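# Fork the switch onto the yellow-taped rack rails

## Task

Using the fork, carry the unscrewed switch onto the pair of rack rails marked with yellow tape and push it in all the way. The rack is loose: it must not tilt beyond a slight amount, and it must finish in its original spot.

## Robot and tools

Robot: a single six-joint arm (Elite-style, UR-like chain) on a base at (0, 0, +0.094) m in the scene frame, very slightly tilted. It carries a rigid steel lifting fork with no motor or sensor; there is no gripper command. The fork holds a load only by shape, gravity and friction.

Scene frame: origin on the table top under the base, +z up, +y to the left when facing +x. All reported poses, velocities and Hand targets are in this frame, positions in metres, orientation as quat_wxyz.

Tool point (end_effector_position): midway between the two tines, halfway along them, on the load-bearing face. Blades are 240 mm long, 30 mm wide, 8 mm thick, 110 mm apart, pointing along the tool's -y axis; blade tips sit 120 mm toward tool -y, the upright back legs 120 mm toward tool +y. The load faces point along tool -z, so blades are level when tool +z points straight down. Tips tilted downward let the load slide off. A block protrudes about 10 cm from the last joint axis toward the fork's -y. Heavier loads make the tool sag below and tilt away from the commanded pose; read the reported pose and send a correction.

execute_actions(actions, cameras): actions is a list of actions, run in order. Each action is a table of up to 15 rows, one per 1/30 s control step; if shorter, its last row is held for the remaining steps. Each row is 6 numbers in [-1, 1]: dx, dy, dz, rx, ry, rz. These are offsets, not poses: every row is measured from the Hand target as it was when that action began (not from the previous row), along scene-frame axes; rx, ry, rz form one rotation vector, turning about the Hand target's position. Scale: 1.0 = 0.6 m or 180 degrees. Repeating an offset in a later action moves further. A translation longer than 1.0 may be shortened along its direction. cameras: list of names, ["all"], [] for none; omitted means all only when actions is empty. An empty actions list returns the state and images. An unknown camera name invalidates the call.

move(target, speed, blend, blocking, cameras): drives the tool point along a straight path. target is one row of 6 offsets (same layout and scale as above) or a list of up to 15 such rows; every row in the list is an offset from the same starting Hand target, not from the row before, and the whole list shares 10 s. speed: m/s, 0.002 to 3.2, default 0.25, one value or one per target; turning rate is capped at twice that in rad/s. blend: metres, one value or one per target; 0 (default) stops at each point. blocking=false returns after about 0.5 s while the move continues. The path ignores obstacles; faster moves lag and stray more, especially with the arm stretched. Avoid paths close to the base, which can flip the shoulder posture; route around it. The result adds a "move:" line: done (within 3 mm and 2 degrees), off_target, moving, held or fault, plus limits (paced = pose clipped, held = steps withheld). Neither done nor off_target says anything about contact.

wait(seconds 0 to 10, cameras): lets time pass holding the last command; a running move continues and may end the wait early. stop(cameras): brakes a running move, needing some distance. zoom_image(camera, region): camera is cam_head_left, cam_head_right or cam_wrist; region [x0, y0, x1, y1] in pixels of its latest image, at most 504 by 504. read_manual(section): licence texts only. finished_scene(scene): ends the current scene, given its number; irreversible, and the switch must already be settled in place with the arm away.

Control details: each step, commanded orientation is clipped to within 32 degrees of the measured one, then damped inverse kinematics moves the joints, favouring position. The Hand target line is the last clipped command and is the base for the next offsets. The tool point often settles short; waiting won't close it, but the next action (even all zeros) re-requests it; if still short, command the remaining distance. Motion lags commands by about 0.15 s. Joint speed caps: 2.09 rad/s for pan and lift, 2.62 elbow, 3.14 wrists. To release a joint at its limit, command poses turning it back by less than half a turn. To stop pressing on something, command the target back past the tool point.

Results: tool point pose and velocities, Hand target, Joint positions (URDF order, base outward), joint torques (total drive output including arm weight, with offset, noise and drift; positive toward larger joint angle). Joint velocities may read "within noise", omitting end-effector velocities.

Hazards: this arm is stiff; aiming even slightly past a firm contact can trigger a fault. A net outside force near 150 N (plus or minus 25) or contact torque at the joint limits (293, 293, 133, 49.8, 49.8, 49.8 N m, held weight included) stops the arm for 10 s. Motors heat when holding loads, stretched or pushing; MOTOR HOT appears at 70 °C, brakes lock at 85 °C for 30 to 60 s or more. Don't strike the rack or fixed objects, don't drop the switch or let it fall off the table, and don't tip or drag the rack. Loose objects may get brief random nudges.

Cameras: cam_head_left and cam_head_right (672x504, on one bar) and cam_wrist (672x504, mounted on the wrist plate, pose computed from joint readings, may lag). Calibration lines give K, distortion and T_world_to_cam; fixed cameras may be off by a couple of degrees and millimetres.

Each tool is called after ">>>" as name(argument=value, ...), one argument or row to a line, values as JSON.

## Session

>>> execute_actions(
  actions=[],
)

Scene clock: 0.00 s.
end_effector_position=(+0.6600, +0.2529, +0.3169) end_effector_quat_wxyz=(+0.049, +0.971, +0.235, +0.002)
Joint positions: [3.144 -1.402 1.911 -2.097 -1.658 1.049]
Joint velocities: within noise
Joint torques (N m): no reading
Hand target: +0.6600, +0.2529, +0.3169; +0.049, +0.971, +0.235, +0.002

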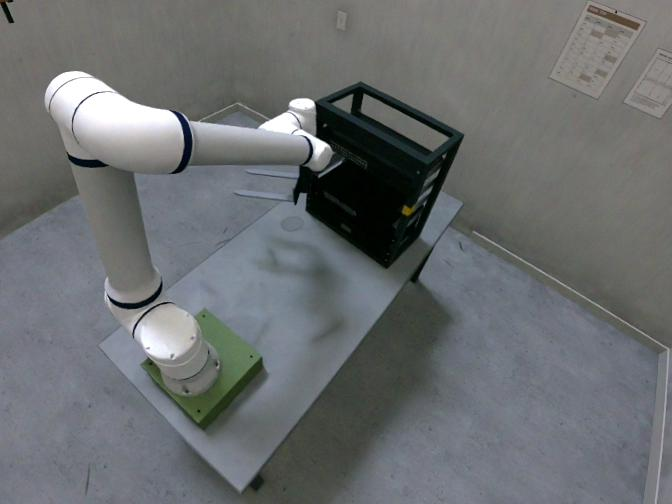

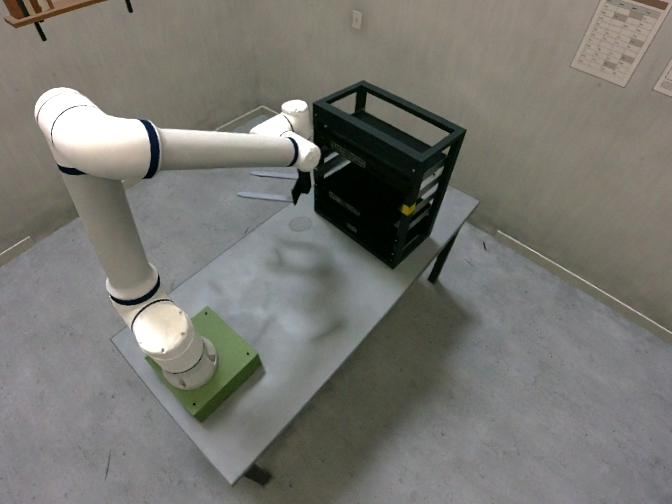

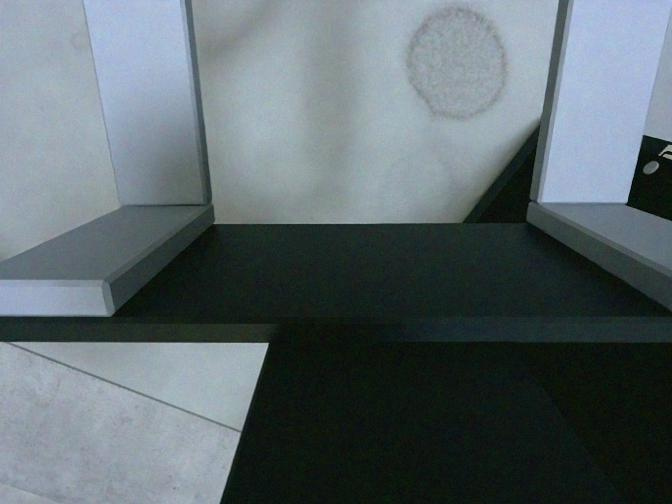

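>>> zoom_image(
  camera="cam_head_right",
  region=[280, 70, 490, 280],
)

>>> zoom_image(
  camera="cam_head_left",
  region=[220, 70, 480, 280],
)

>>> zoom_image(
  camera="cam_head_right",
  region=[370, 120, 470, 220],
)

Scaled by 2.400.

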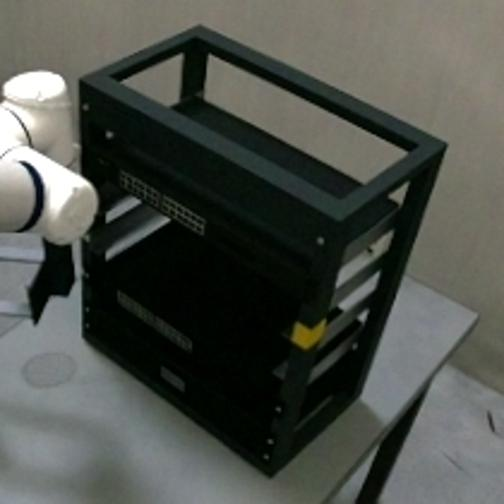

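Scaled by 1.938.

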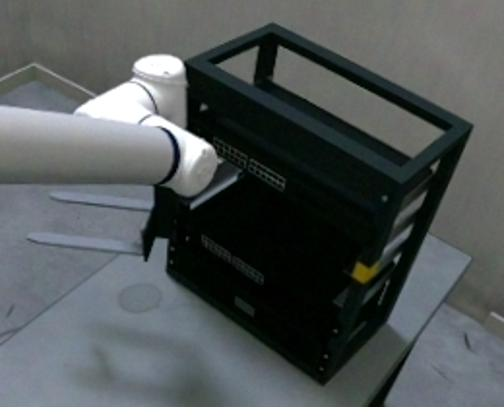

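Scaled by 5.040.

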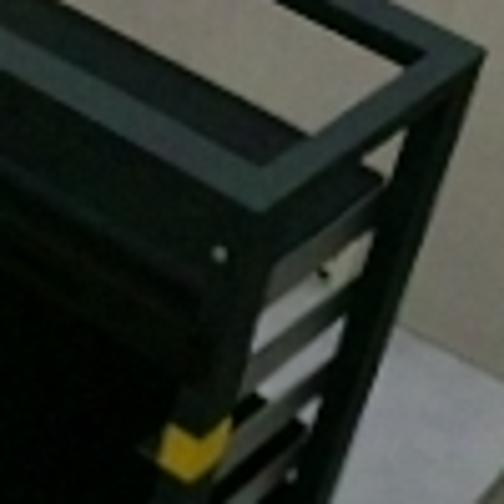

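>>> move(
  target=[
    [-0.15,-0.25,0.2,0,0,0],
    [-0.108,-0.42,0.235,0.590,-0.361,-0.414],
  ],
  blend=0.05,
  speed=0.4,
  cameras=["all"],
)

Scene clock: 41.03 s.
end_effector_position=(+0.5952, +0.0009, +0.4579) end_effector_quat_wxyz=(+0.562, -0.440, +0.427, -0.556)
Joint positions: [2.633 -0.681 2.511 -5.253 -1.016 3.291]
Joint torques (N m): [10.73 -55.59 1.64 -5.92 -3.51 3.19]
Hand target: +0.5952, +0.0009, +0.4579; +0.562, -0.440, +0.427, -0.556
Off the commanded pose: 0.000 m, 0 deg.
move: done; limits=paced
camera_calibration:
cam_wrist: T_world_to_cam=[[0.0470019, -0.99889, 0.00301924, -0.0189055], [-0.102679, -0.00783799, -0.994684, 0.387932], [0.993603, 0.046442, -0.102933, -0.44989], [0, 0, 0, 1]] pos_world=[0.487733, 0.00504989, 0.339618]

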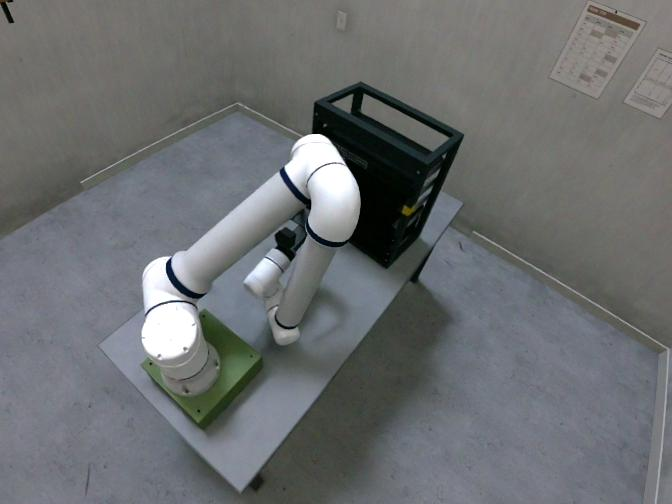

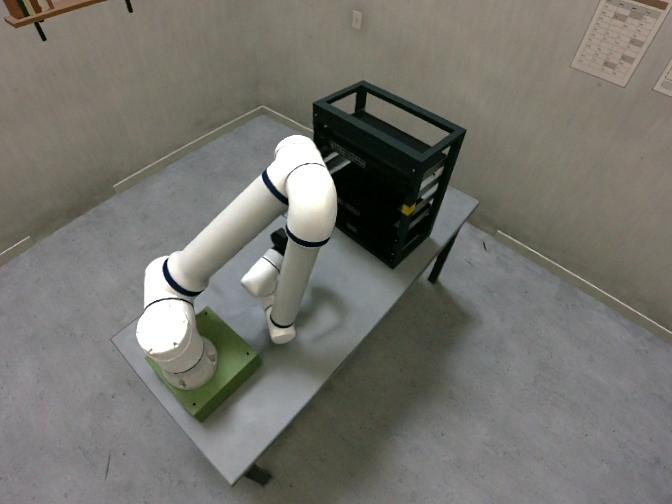

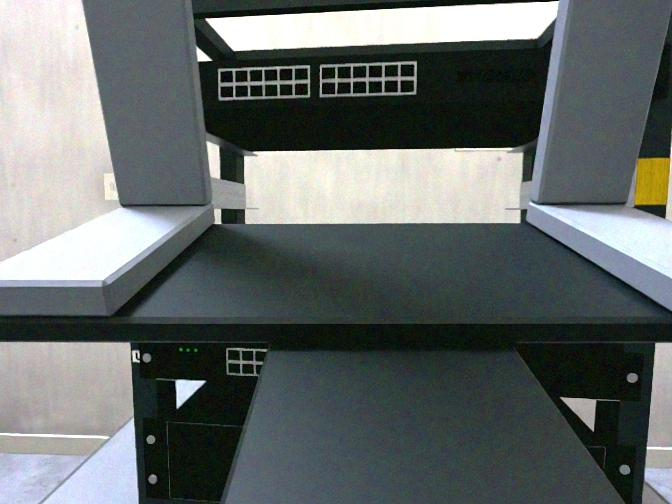

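>>> move(
  target=[
    [-0.05,0.17,0.25,0,0,0],
  ],
  speed=0.3,
  cameras=["cam_wrist"],
)

>>> move(
  target=[
    [0,-0.4,0,0,0,0],
  ],
  speed=0.3,
  cameras=["cam_wrist"],
)

>>> move(
  target=[
    [0.03,0,-0.2,0,0,0],
  ],
  speed=0.3,
  cameras=["cam_wrist"],
)

Scene clock: 45.93 s.
end_effector_position=(+0.5652, +0.1029, +0.6078) end_effector_quat_wxyz=(+0.562, -0.440, +0.427, -0.556)
Joint positions: [2.914 -1.123 2.615 -4.882 -1.287 3.211]
Joint torques (N m): [10 -66.13 -26.28 -2.02 -3.17 -2.06]
Hand target: +0.5652, +0.1029, +0.6079; +0.562, -0.440, +0.427, -0.556
Off the commanded pose: 0.000 m, 0 deg.
move: done
camera_calibration:
cam_wrist: T_world_to_cam=[[0.0468933, -0.998896, 0.00293838, 0.0839289], [-0.102485, -0.00773722, -0.994704, 0.534663], [0.993629, 0.0463439, -0.102734, -0.409482], [0, 0, 0, 1]] pos_world=[0.457732, 0.10695, 0.489517]
Images, in order (width x height): cam_wrist 672x504.

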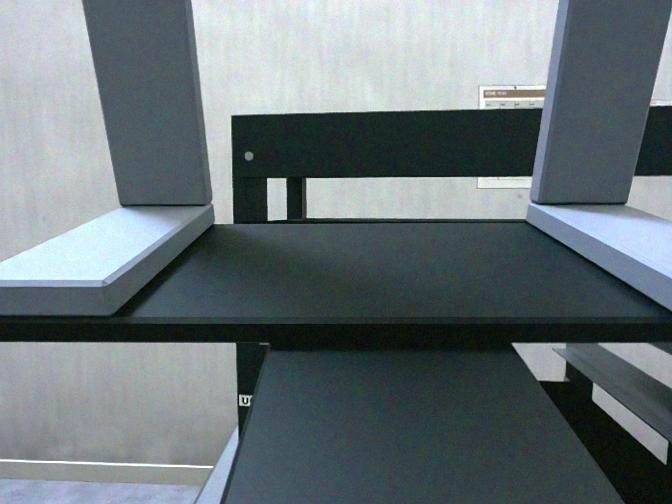

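Scene clock: 47.50 s.
end_effector_position=(+0.5652, -0.1370, +0.6079) end_effector_quat_wxyz=(+0.562, -0.440, +0.427, -0.556)
Joint positions: [2.231 -1.123 2.547 -4.974 -0.636 3.475]
Joint torques (N m): [-21.76 -67.75 -26.57 -2.84 -0.51 3.13]
Hand target: +0.5652, -0.1371, +0.6079; +0.562, -0.440, +0.427, -0.556
Off the commanded pose: 0.000 m, 0 deg.
move: done
camera_calibration:
cam_wrist: T_world_to_cam=[[0.046785, -0.998901, 0.00284665, -0.155413], [-0.102588, -0.00763952, -0.994695, 0.532864], [0.993623, 0.0462448, -0.102832, -0.398336], [0, 0, 0, 1]] pos_world=[0.457732, -0.13275, 0.489517]
Images, in order (width x height): cam_wrist 672x504.

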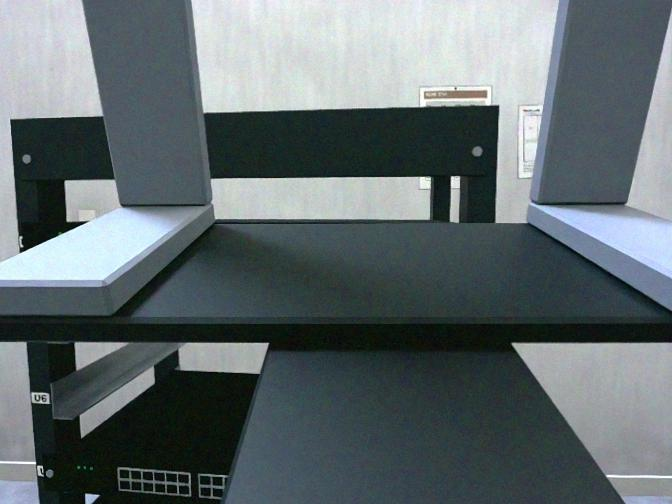

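Scene clock: 48.67 s.
end_effector_position=(+0.5832, -0.1371, +0.4880) end_effector_quat_wxyz=(+0.562, -0.440, +0.427, -0.556)
Joint positions: [2.275 -0.786 2.48 -5.222 -0.676 3.447]
Joint torques (N m): [11.6 -53.87 -5.43 -3.37 -4.85 3.43]
Hand target: +0.5832, -0.1371, +0.4879; +0.562, -0.440, +0.427, -0.556
Off the commanded pose: 0.000 m, 0 deg.
move: done
camera_calibration:
cam_wrist: T_world_to_cam=[[0.0468933, -0.998896, 0.00293366, -0.156197], [-0.102584, -0.00773714, -0.994694, 0.41553], [0.993618, 0.0463436, -0.102833, -0.428516], [0, 0, 0, 1]] pos_world=[0.475733, -0.13295, 0.369717]
Images, in order (width x height): cam_wrist 672x504.

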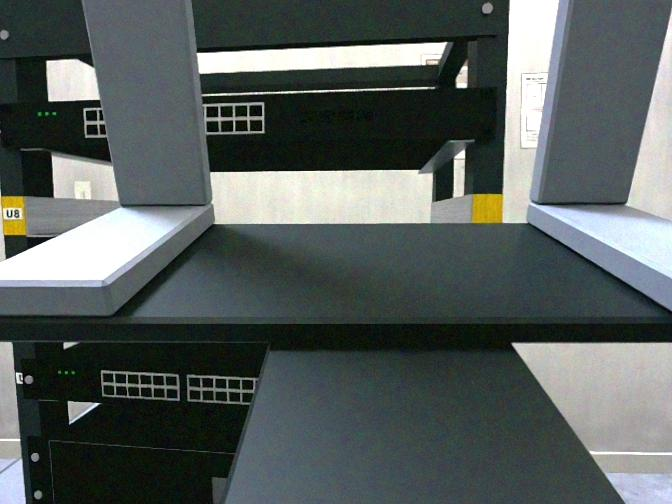

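>>> zoom_image(
  camera="cam_wrist",
  region=[370, 60, 540, 240],
)

>>> zoom_image(
  camera="cam_wrist",
  region=[0, 60, 180, 240],
)

>>> move(
  target=[
    [0,0.2,0.04,0,0,0],
  ],
  speed=0.3,
  cameras=["cam_wrist"],
)

>>> zoom_image(
  camera="cam_wrist",
  region=[100, 20, 400, 330],
)

Scaled by 2.800.

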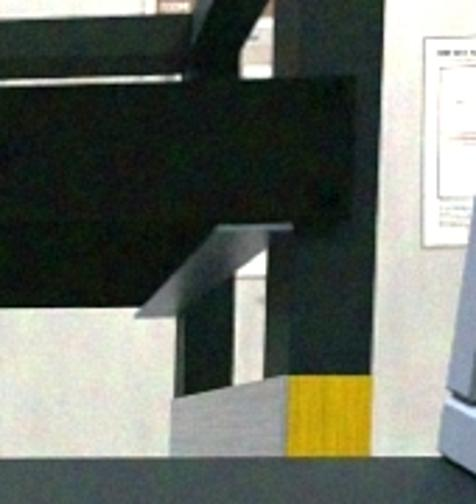

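Scaled by 2.800.

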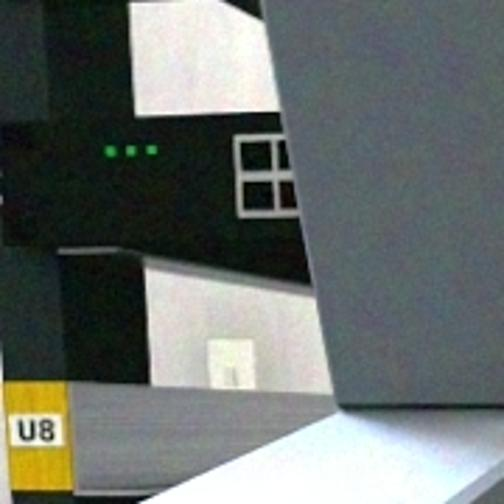

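Scene clock: 54.47 s.
end_effector_position=(+0.5832, -0.0172, +0.5118) end_effector_quat_wxyz=(+0.562, -0.440, +0.427, -0.556)
Joint positions: [2.56 -0.827 2.566 -5.175 -0.945 3.316]
Joint torques (N m): [9.62 -77.92 16.9 -0.26 -3.69 -2.18]
Hand target: +0.5832, -0.0171, +0.5119; +0.562, -0.440, +0.427, -0.556
Off the commanded pose: 0.000 m, 0 deg.
move: done
camera_calibration:
cam_wrist: T_world_to_cam=[[0.0468933, -0.998896, 0.00293366, -0.0364987], [-0.102584, -0.00773714, -0.994694, 0.440131], [0.993618, 0.0463436, -0.102833, -0.431625], [0, 0, 0, 1]] pos_world=[0.475733, -0.01305, 0.393517]
Images, in order (width x height): cam_wrist 672x504.

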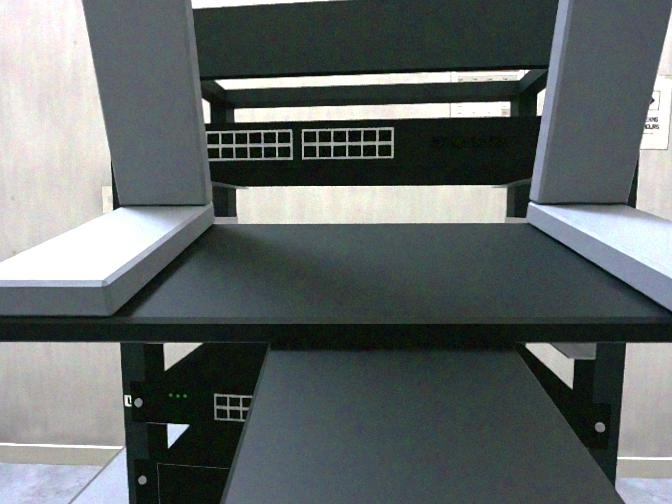

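Scaled by 1.626.

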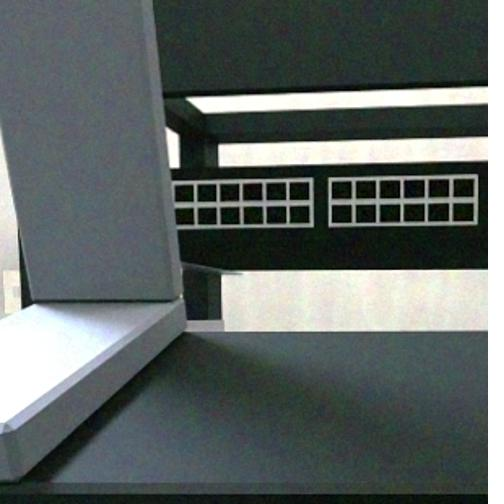

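>>> zoom_image(
  camera="cam_wrist",
  region=[90, 330, 210, 504],
)

>>> move(
  target=[
    [-0.13,0,-0.11,0,0,0],
  ],
  speed=0.3,
  cameras=["all"],
)

>>> zoom_image(
  camera="cam_head_left",
  region=[300, 70, 470, 270],
)

>>> zoom_image(
  camera="cam_head_right",
  region=[300, 70, 470, 270],
)

Scaled by 2.897.

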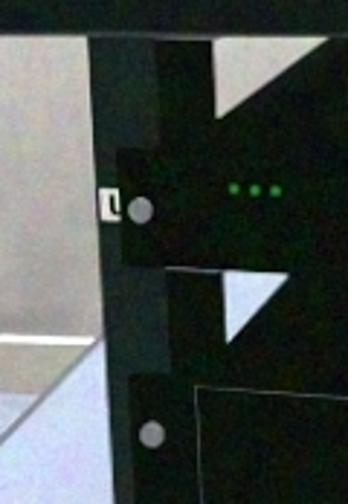

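Scene clock: 110.00 s.
end_effector_position=(+0.5505, -0.0161, +0.4836) end_effector_quat_wxyz=(+0.560, -0.438, +0.430, -0.556)
Joint positions: [2.492 -0.717 2.611 -5.343 -0.887 3.34]
Joint torques (N m): [9.8 -78.29 8.12 -0.31 -3.98 -2.3]
Hand target: +0.5506, -0.0161, +0.4837; +0.560, -0.438, +0.430, -0.556 (not the last commanded pose)
Off the commanded pose: 0.059 m, 0 deg.
move: held (a check stopped the path); limits=held
pose unreachable: on one or more control steps of this call, first in action 0 (counted from 0), an arm could not follow its commanded pose, so it was not sent that pose on those steps. It may still have moved: this result reports where it is.
cause: moving toward the commanded pose would bring two parts of the arm too close to each other (its base or mounting and another part of the arm, with joints 1 (shoulder pan) to 3 (elbow) between them, 30 mm apart when it was first held).
camera_calibration:
cam_wrist: T_world_to_cam=[[0.041225, -0.99915, 0.000172991, -0.029357], [-0.104398, -0.00447966, -0.994526, 0.409702], [0.993681, 0.0409812, -0.104494, -0.401474], [0, 0, 0, 1]] pos_world=[0.442919, -0.0110438, 0.365513]

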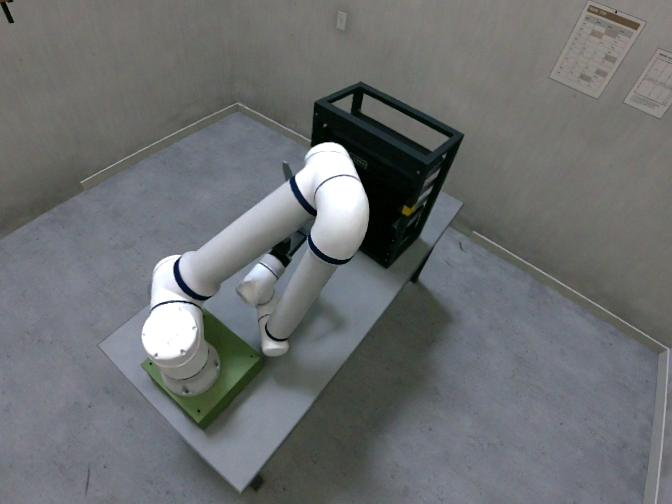

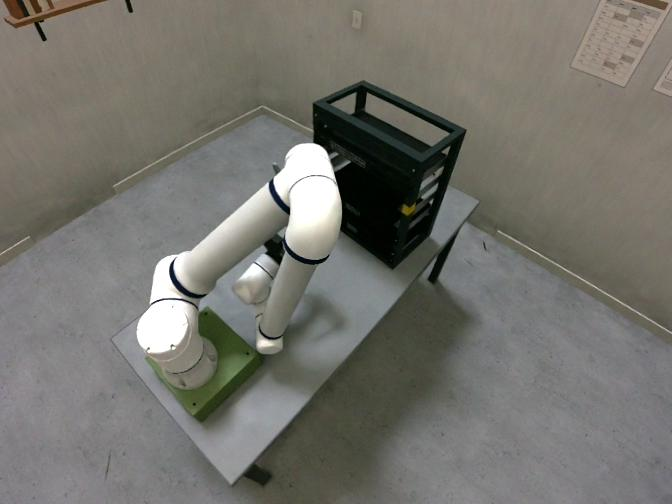

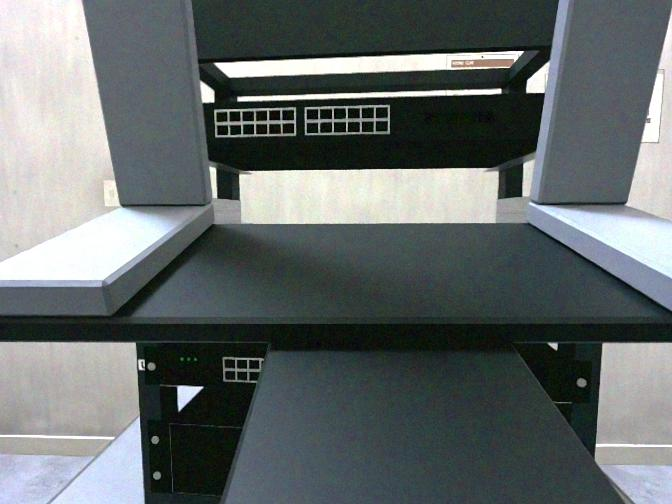

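Scaled by 2.520.

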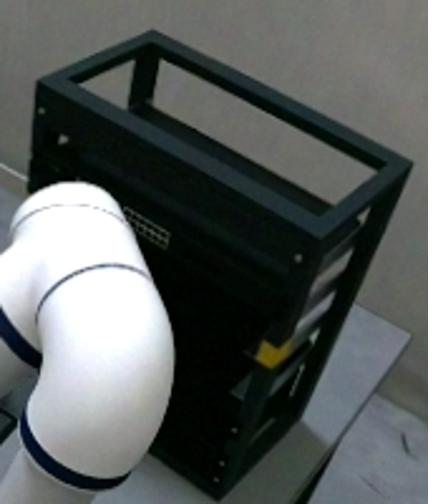

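Scaled by 2.520.

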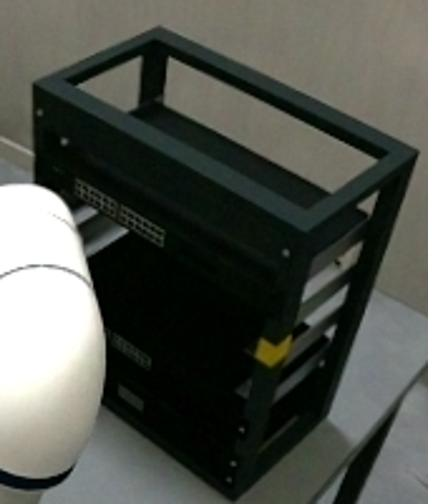

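>>> zoom_image(
  camera="cam_wrist",
  region=[120, 330, 220, 504],
)

>>> zoom_image(
  camera="cam_wrist",
  region=[520, 330, 620, 504],
)

Scaled by 2.897.

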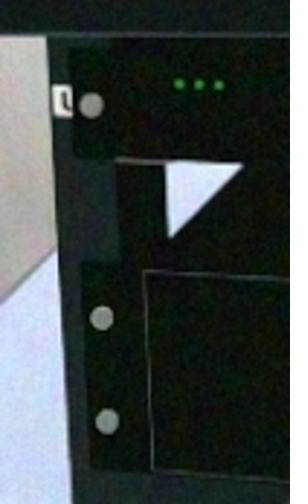

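Scaled by 2.897.

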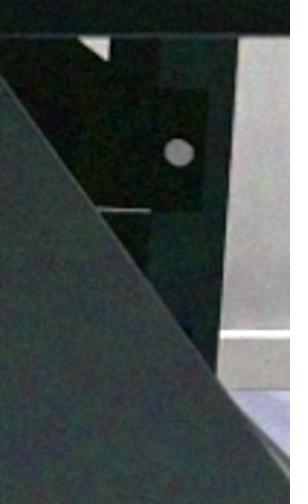

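>>> move(
  target=[
    [0.075,0.03,0,0,0,0],
    [-0.068,0.1,0.055,-0.590,0.361,0.414],
  ],
  blend=0.02,
  speed=0.4,
)

Scene clock: 145.50 s.
end_effector_position=(+0.5098, +0.0439, +0.5167) end_effector_quat_wxyz=(+0.049, +0.971, +0.235, +0.005)
Joint positions: [2.765 -1.785 1.919 -1.759 -1.641 0.67]
Joint torques (N m): [9.28 -25.33 -99.09 -2.91 -2.02 3.44]
Hand target: +0.5098, +0.0439, +0.5167; +0.049, +0.971, +0.235, +0.005
Off the commanded pose: 0.000 m, 0 deg.
move: done; limits=paced

>>> move(
  target=[0.1837,-0.0815,-0.1445,0.0287,-0.0247,-0.6676],
  speed=0.4,
  cameras=["all"],
)

>>> zoom_image(
  camera="cam_head_right",
  region=[260, 70, 470, 280],
)

>>> zoom_image(
  camera="cam_wrist",
  region=[60, 0, 564, 250],
)

Scene clock: 156.17 s.
end_effector_position=(+0.6200, -0.0050, +0.4300) end_effector_quat_wxyz=(+0.000, +0.688, -0.726, +0.000)
Joint positions: [2.806 -1.949 2.191 -1.799 -1.569 2.813]
Joint torques (N m): [9.55 -7.18 -99.52 -10.12 -2.08 3.2]
Hand target: +0.6200, -0.0050, +0.4300; +0.000, +0.688, -0.726, +0.000
Off the commanded pose: 0.000 m, 0 deg.
move: done
camera_calibration:
cam_wrist: T_world_to_cam=[[-0.0663428, -0.997435, -0.026875, 0.0572692], [-0.936444, 0.0529419, 0.346799, 0.303017], [-0.344487, 0.0481745, -0.937554, 0.711336], [0, 0, 0, 1]] pos_world=[0.532604, 0.00681174, 0.563369]

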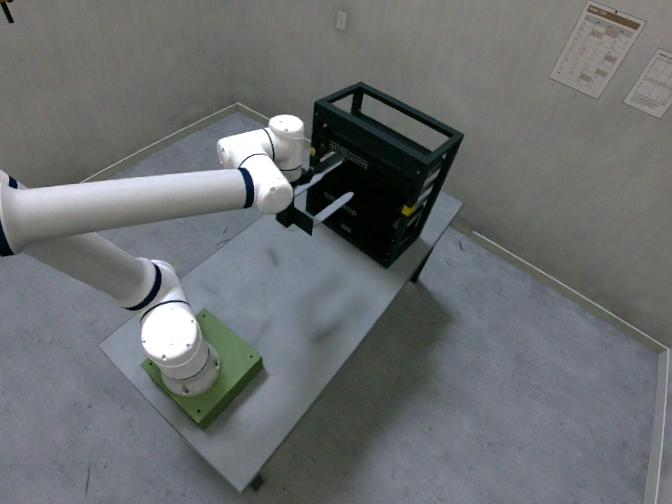

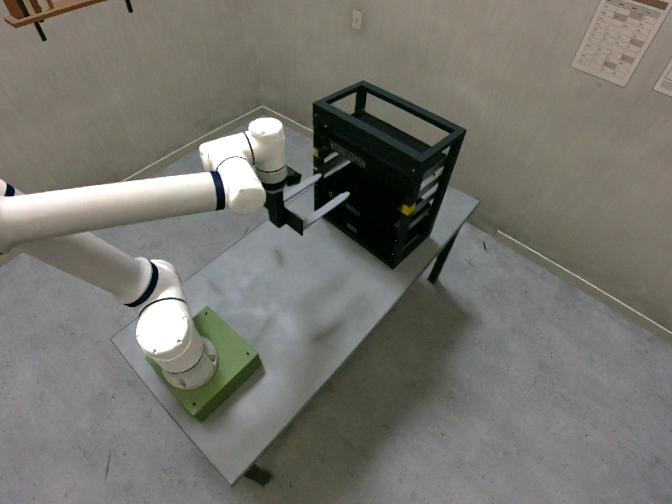

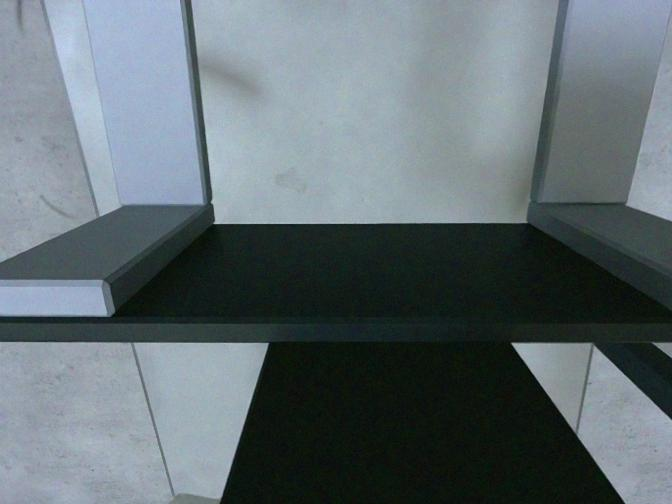

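Scaled by 2.400.

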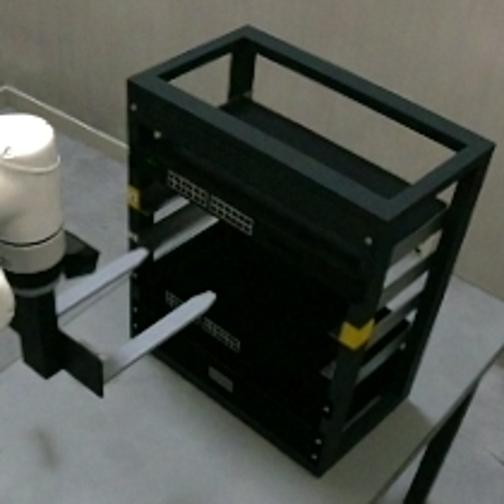

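Scaled by 1.000.

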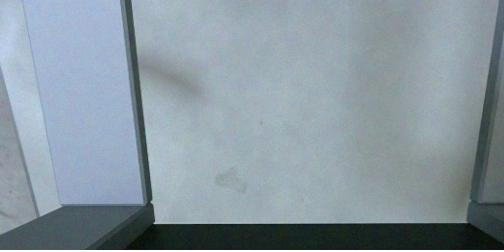

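>>> move(
  target=[
    [0.1,-0.005,-0.0133,0,0,0],
    [0.4583,-0.0225,-0.0133,0,0,0],
  ],
  blend=0.01,
  speed=0.2,
  cameras=["all"],
)

>>> zoom_image(
  camera="cam_head_right",
  region=[260, 70, 470, 280],
)

>>> zoom_image(
  camera="cam_wrist",
  region=[60, 0, 564, 250],
)

Scene clock: 164.13 s.
end_effector_position=(+0.8948, -0.0185, +0.4220) end_effector_quat_wxyz=(+0.000, +0.688, -0.726, +0.000)
Joint positions: [2.931 -1.447 1.782 -1.891 -1.567 2.938]
Joint torques (N m): [9.91 -59.36 -97.41 -5.19 -2.16 3.37]
Hand target: +0.8950, -0.0185, +0.4220; +0.000, +0.688, -0.726, +0.000
Off the commanded pose: 0.000 m, 0 deg.
move: done
camera_calibration:
cam_wrist: T_world_to_cam=[[-0.0665696, -0.997419, -0.0268996, 0.0620231], [-0.93643, 0.0531459, 0.346807, 0.563919], [-0.344482, 0.0482764, -0.937551, 0.79918], [0, 0, 0, 1]] pos_world=[0.807503, -0.00668852, 0.555369]

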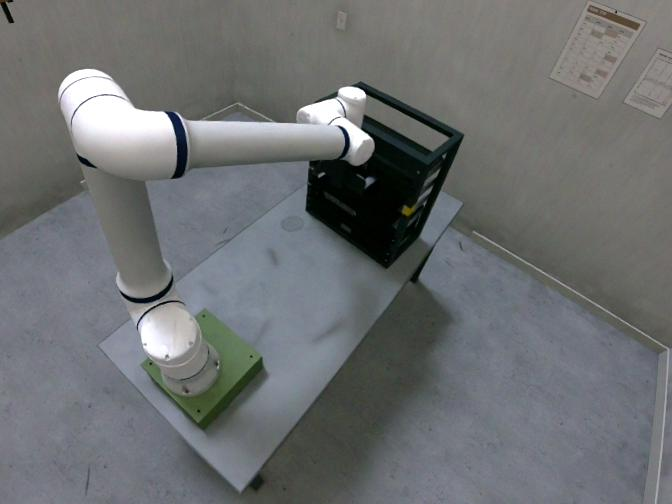

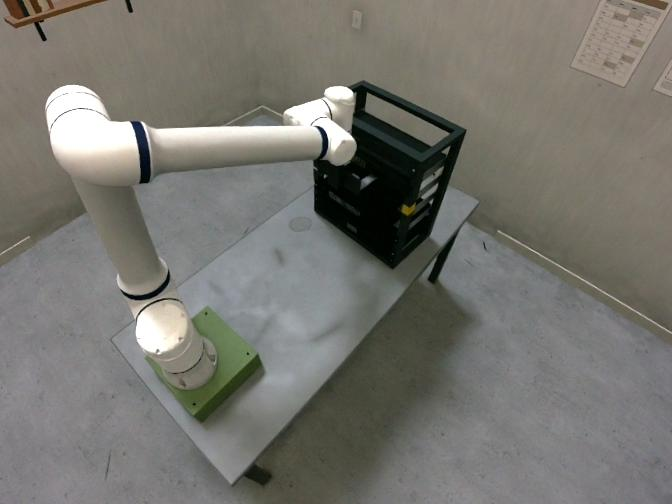

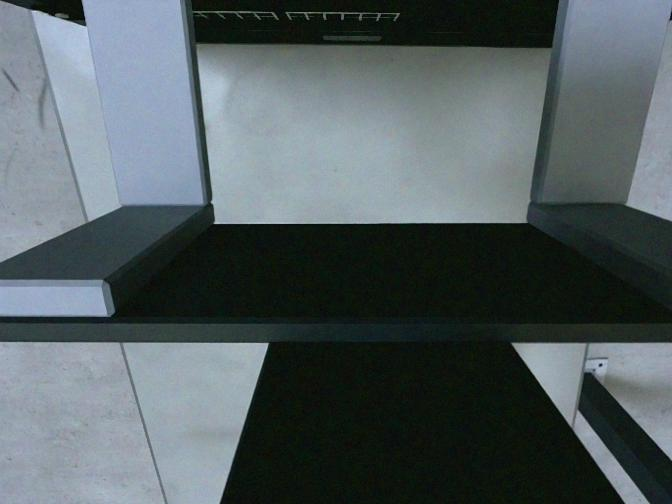

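Scaled by 2.400.

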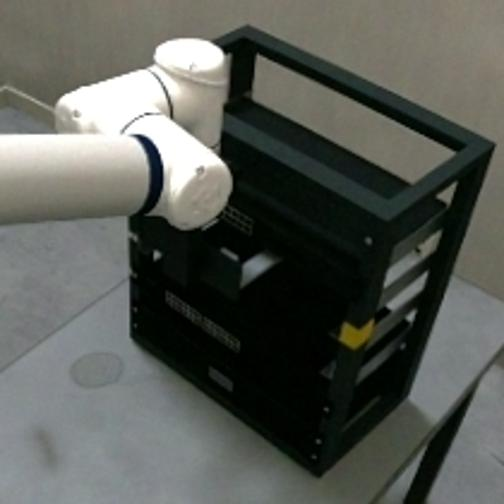

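Scaled by 1.000.

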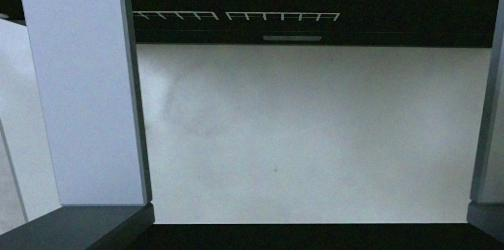

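>>> zoom_image(
  camera="cam_wrist",
  region=[190, 20, 560, 70],
)

Scaled by 1.362.

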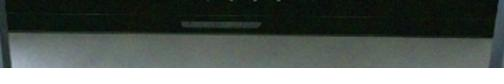

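>>> move(
  target=[0,-0.001,0.012,0,-0.002,-0.0033],
  speed=0.03,
)

>>> move(
  target=[0,0,0.005,0,0,0],
  speed=0.02,
)

>>> move(
  target=[0,0,0.005,0,0,0],
  speed=0.02,
)

Scene clock: 176.97 s.
end_effector_position=(+0.8950, -0.0190, +0.4289) end_effector_quat_wxyz=(-0.002, +0.684, -0.729, +0.002)
Joint positions: [2.931 -1.453 1.778 -1.888 -1.566 2.949]
Joint torques (N m): [10 -87.56 -97.88 -5.09 2.09 3.6]
Hand target: +0.8950, -0.0191, +0.4292; -0.002, +0.684, -0.729, +0.002
Off the commanded pose: 0.000 m, 0 deg.
move: done

Scene clock: 177.67 s.
end_effector_position=(+0.8950, -0.0191, +0.4320) end_effector_quat_wxyz=(-0.002, +0.684, -0.729, +0.002)
Joint positions: [2.931 -1.454 1.774 -1.882 -1.566 2.949]
Joint torques (N m): [8.75 -88.02 -97.78 -5.02 2.1 3.25]
Hand target: +0.8950, -0.0191, +0.4322; -0.002, +0.684, -0.729, +0.002
Off the commanded pose: 0.000 m, 0 deg.
move: done

Scene clock: 178.37 s.
end_effector_position=(+0.8950, -0.0191, +0.4350) end_effector_quat_wxyz=(-0.002, +0.684, -0.729, +0.002)
Joint positions: [2.931 -1.456 1.77 -1.877 -1.566 2.949]
Joint torques (N m): [3.9 -88.08 -98.88 -5.66 2.02 2.56]
Hand target: +0.8950, -0.0191, +0.4352; -0.002, +0.684, -0.729, +0.002
Off the commanded pose: 0.000 m, 0 deg.
move: done

>>> move(
  target=[0,0,0.004,0,0,0],
  speed=0.02,
)

>>> move(
  target=[0,0,0.004,0,0,0],
  speed=0.02,
)

>>> move(
  target=[0,0,0.004,0,0,0],
  speed=0.02,
  cameras=["all"],
)

>>> zoom_image(
  camera="cam_head_right",
  region=[370, 110, 470, 220],
)

Scene clock: 183.20 s.
end_effector_position=(+0.8950, -0.0191, +0.4375) end_effector_quat_wxyz=(-0.002, +0.684, -0.729, +0.002)
Joint positions: [2.931 -1.457 1.767 -1.873 -1.566 2.949]
Joint torques (N m): [-12.44 -87.99 -99.56 -5.13 1.74 -1.02]
Hand target: +0.8950, -0.0191, +0.4376; -0.002, +0.684, -0.729, +0.002
Off the commanded pose: 0.000 m, 0 deg.
move: done

Scene clock: 183.90 s.
end_effector_position=(+0.8949, -0.0191, +0.4397) end_effector_quat_wxyz=(-0.002, +0.684, -0.729, +0.002)
Joint positions: [2.931 -1.458 1.764 -1.868 -1.566 2.949]
Joint torques (N m): [-13 -107.63 -120.12 -10.1 1.89 -1.26]
Hand target: +0.8950, -0.0191, +0.4400; -0.002, +0.684, -0.729, +0.002
Off the commanded pose: 0.000 m, 0 deg.
move: done

Scene clock: 184.60 s.
end_effector_position=(+0.8950, -0.0191, +0.4423) end_effector_quat_wxyz=(-0.002, +0.684, -0.729, +0.002)
Joint positions: [2.931 -1.459 1.761 -1.864 -1.566 2.949]
Joint torques (N m): [-13.26 -123.42 -143.37 -19.5 1.64 -1.27]
Hand target: +0.8950, -0.0191, +0.4424; -0.002, +0.684, -0.729, +0.002
Off the commanded pose: 0.000 m, 0 deg.
move: done
camera_calibration:
cam_wrist: T_world_to_cam=[[-0.076765, -0.996676, -0.0272941, 0.0712655], [-0.937991, 0.0629093, 0.340905, 0.561284], [-0.338055, 0.0517711, -0.939701, 0.813529], [0, 0, 0, 1]] pos_world=[0.806967, -0.00639868, 0.575075]

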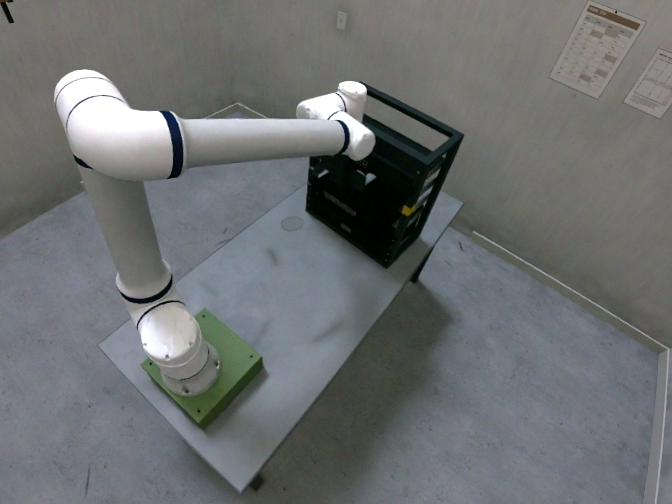

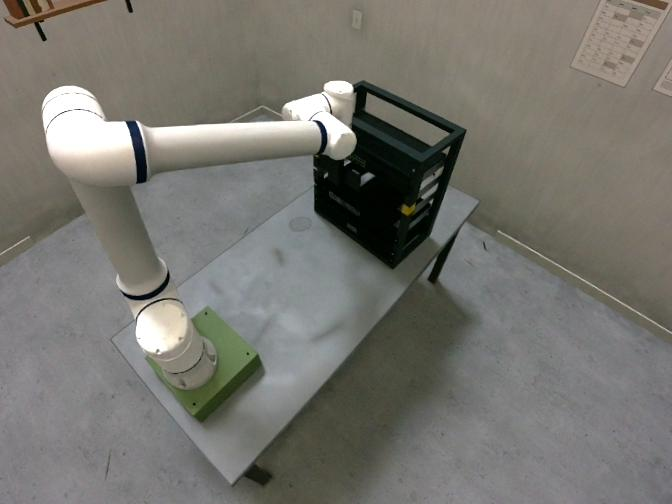

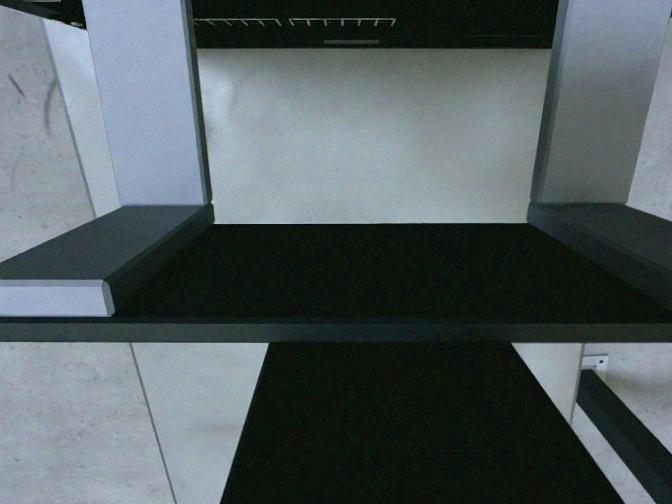

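Scaled by 4.582.

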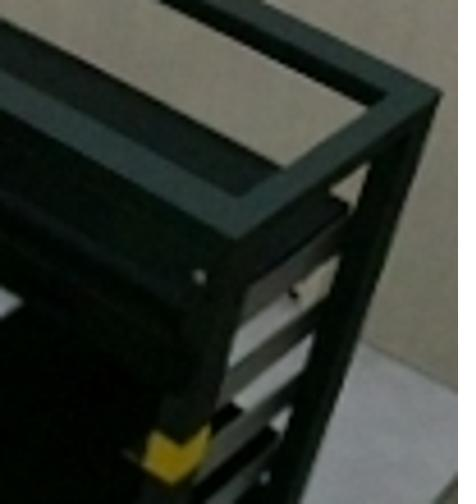

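>>> move(
  target=[0,0,0.003,0,0,0],
  speed=0.02,
)

>>> move(
  target=[0,0,0.003,0,0,0],
  speed=0.02,
)

Scene clock: 188.57 s.
end_effector_position=(+0.8950, -0.0191, +0.4441) end_effector_quat_wxyz=(-0.002, +0.684, -0.729, +0.002)
Joint positions: [2.931 -1.46 1.759 -1.861 -1.566 2.949]
Joint torques (N m): [-15.69 -124.65 -142.9 -19.54 1.43 -1.4]
Hand target: +0.8950, -0.0191, +0.4442; -0.002, +0.684, -0.729, +0.002
Off the commanded pose: 0.000 m, 0 deg.
move: done

Scene clock: 189.27 s.
end_effector_position=(+0.8950, -0.0191, +0.4459) end_effector_quat_wxyz=(-0.002, +0.684, -0.729, +0.002)
Joint positions: [2.931 -1.461 1.756 -1.858 -1.566 2.949]
Joint torques (N m): [-15.64 -124.11 -143.91 -19.35 1.45 -1.44]
Hand target: +0.8950, -0.0191, +0.4460; -0.002, +0.684, -0.729, +0.002
Off the commanded pose: 0.000 m, 0 deg.
move: done

>>> wait(
  seconds=0.1,
  cameras=["all"],
)

>>> zoom_image(
  camera="cam_head_right",
  region=[370, 110, 470, 220],
)

>>> zoom_image(
  camera="cam_head_left",
  region=[370, 110, 470, 220],
)

Scene clock: 195.30 s.
end_effector_position=(+0.8950, -0.0191, +0.4460) end_effector_quat_wxyz=(-0.002, +0.684, -0.729, +0.002)
Joint positions: [2.931 -1.461 1.756 -1.858 -1.566 2.949]
Joint torques (N m): [-15.37 -124.95 -143.56 -19.3 1.57 -1.35]
Hand target: +0.8950, -0.0191, +0.4460; -0.002, +0.684, -0.729, +0.002
Off the commanded pose: 0.000 m, 0 deg.
wait: 0.10 s; at rest from the start
camera_calibration:
cam_wrist: T_world_to_cam=[[-0.076765, -0.996676, -0.0272941, 0.0713665], [-0.937991, 0.0629093, 0.340905, 0.560023], [-0.338055, 0.0517711, -0.939701, 0.817006], [0, 0, 0, 1]] pos_world=[0.806967, -0.00639868, 0.578775]

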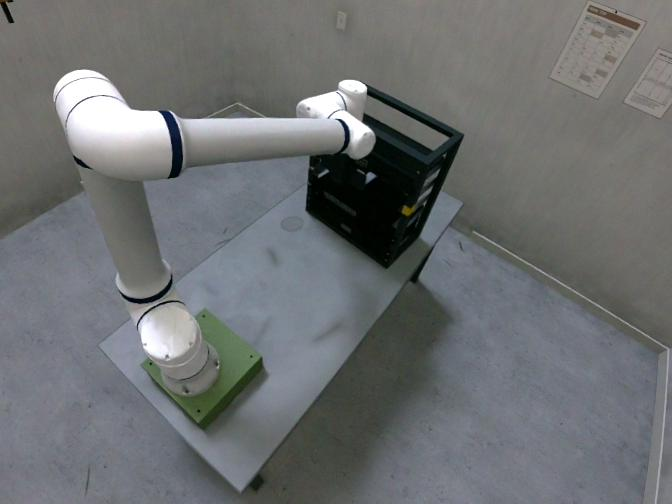

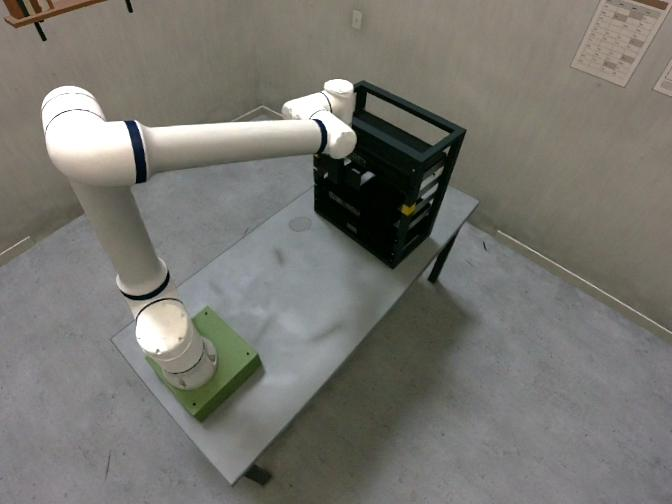

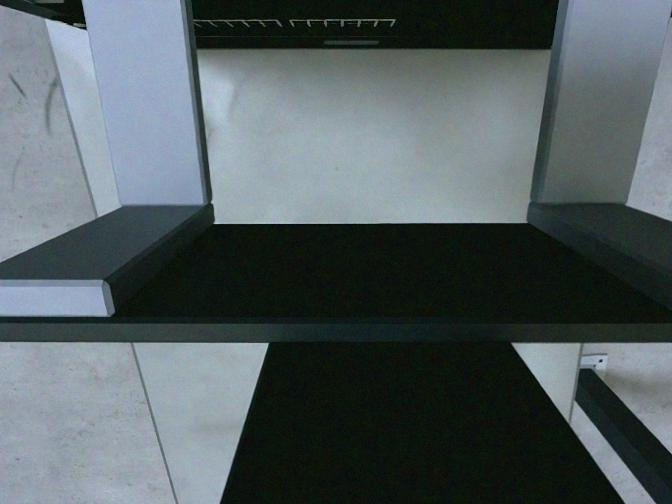

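Scaled by 4.582.

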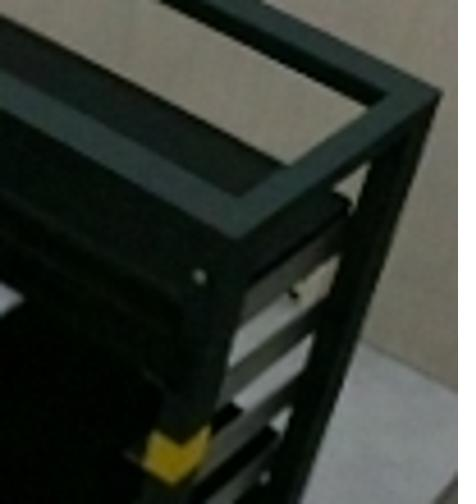

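Scaled by 4.582.

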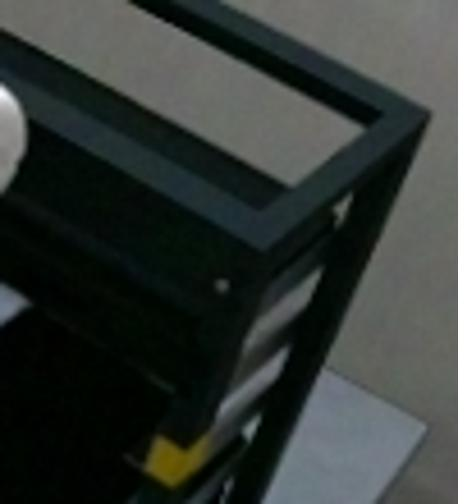

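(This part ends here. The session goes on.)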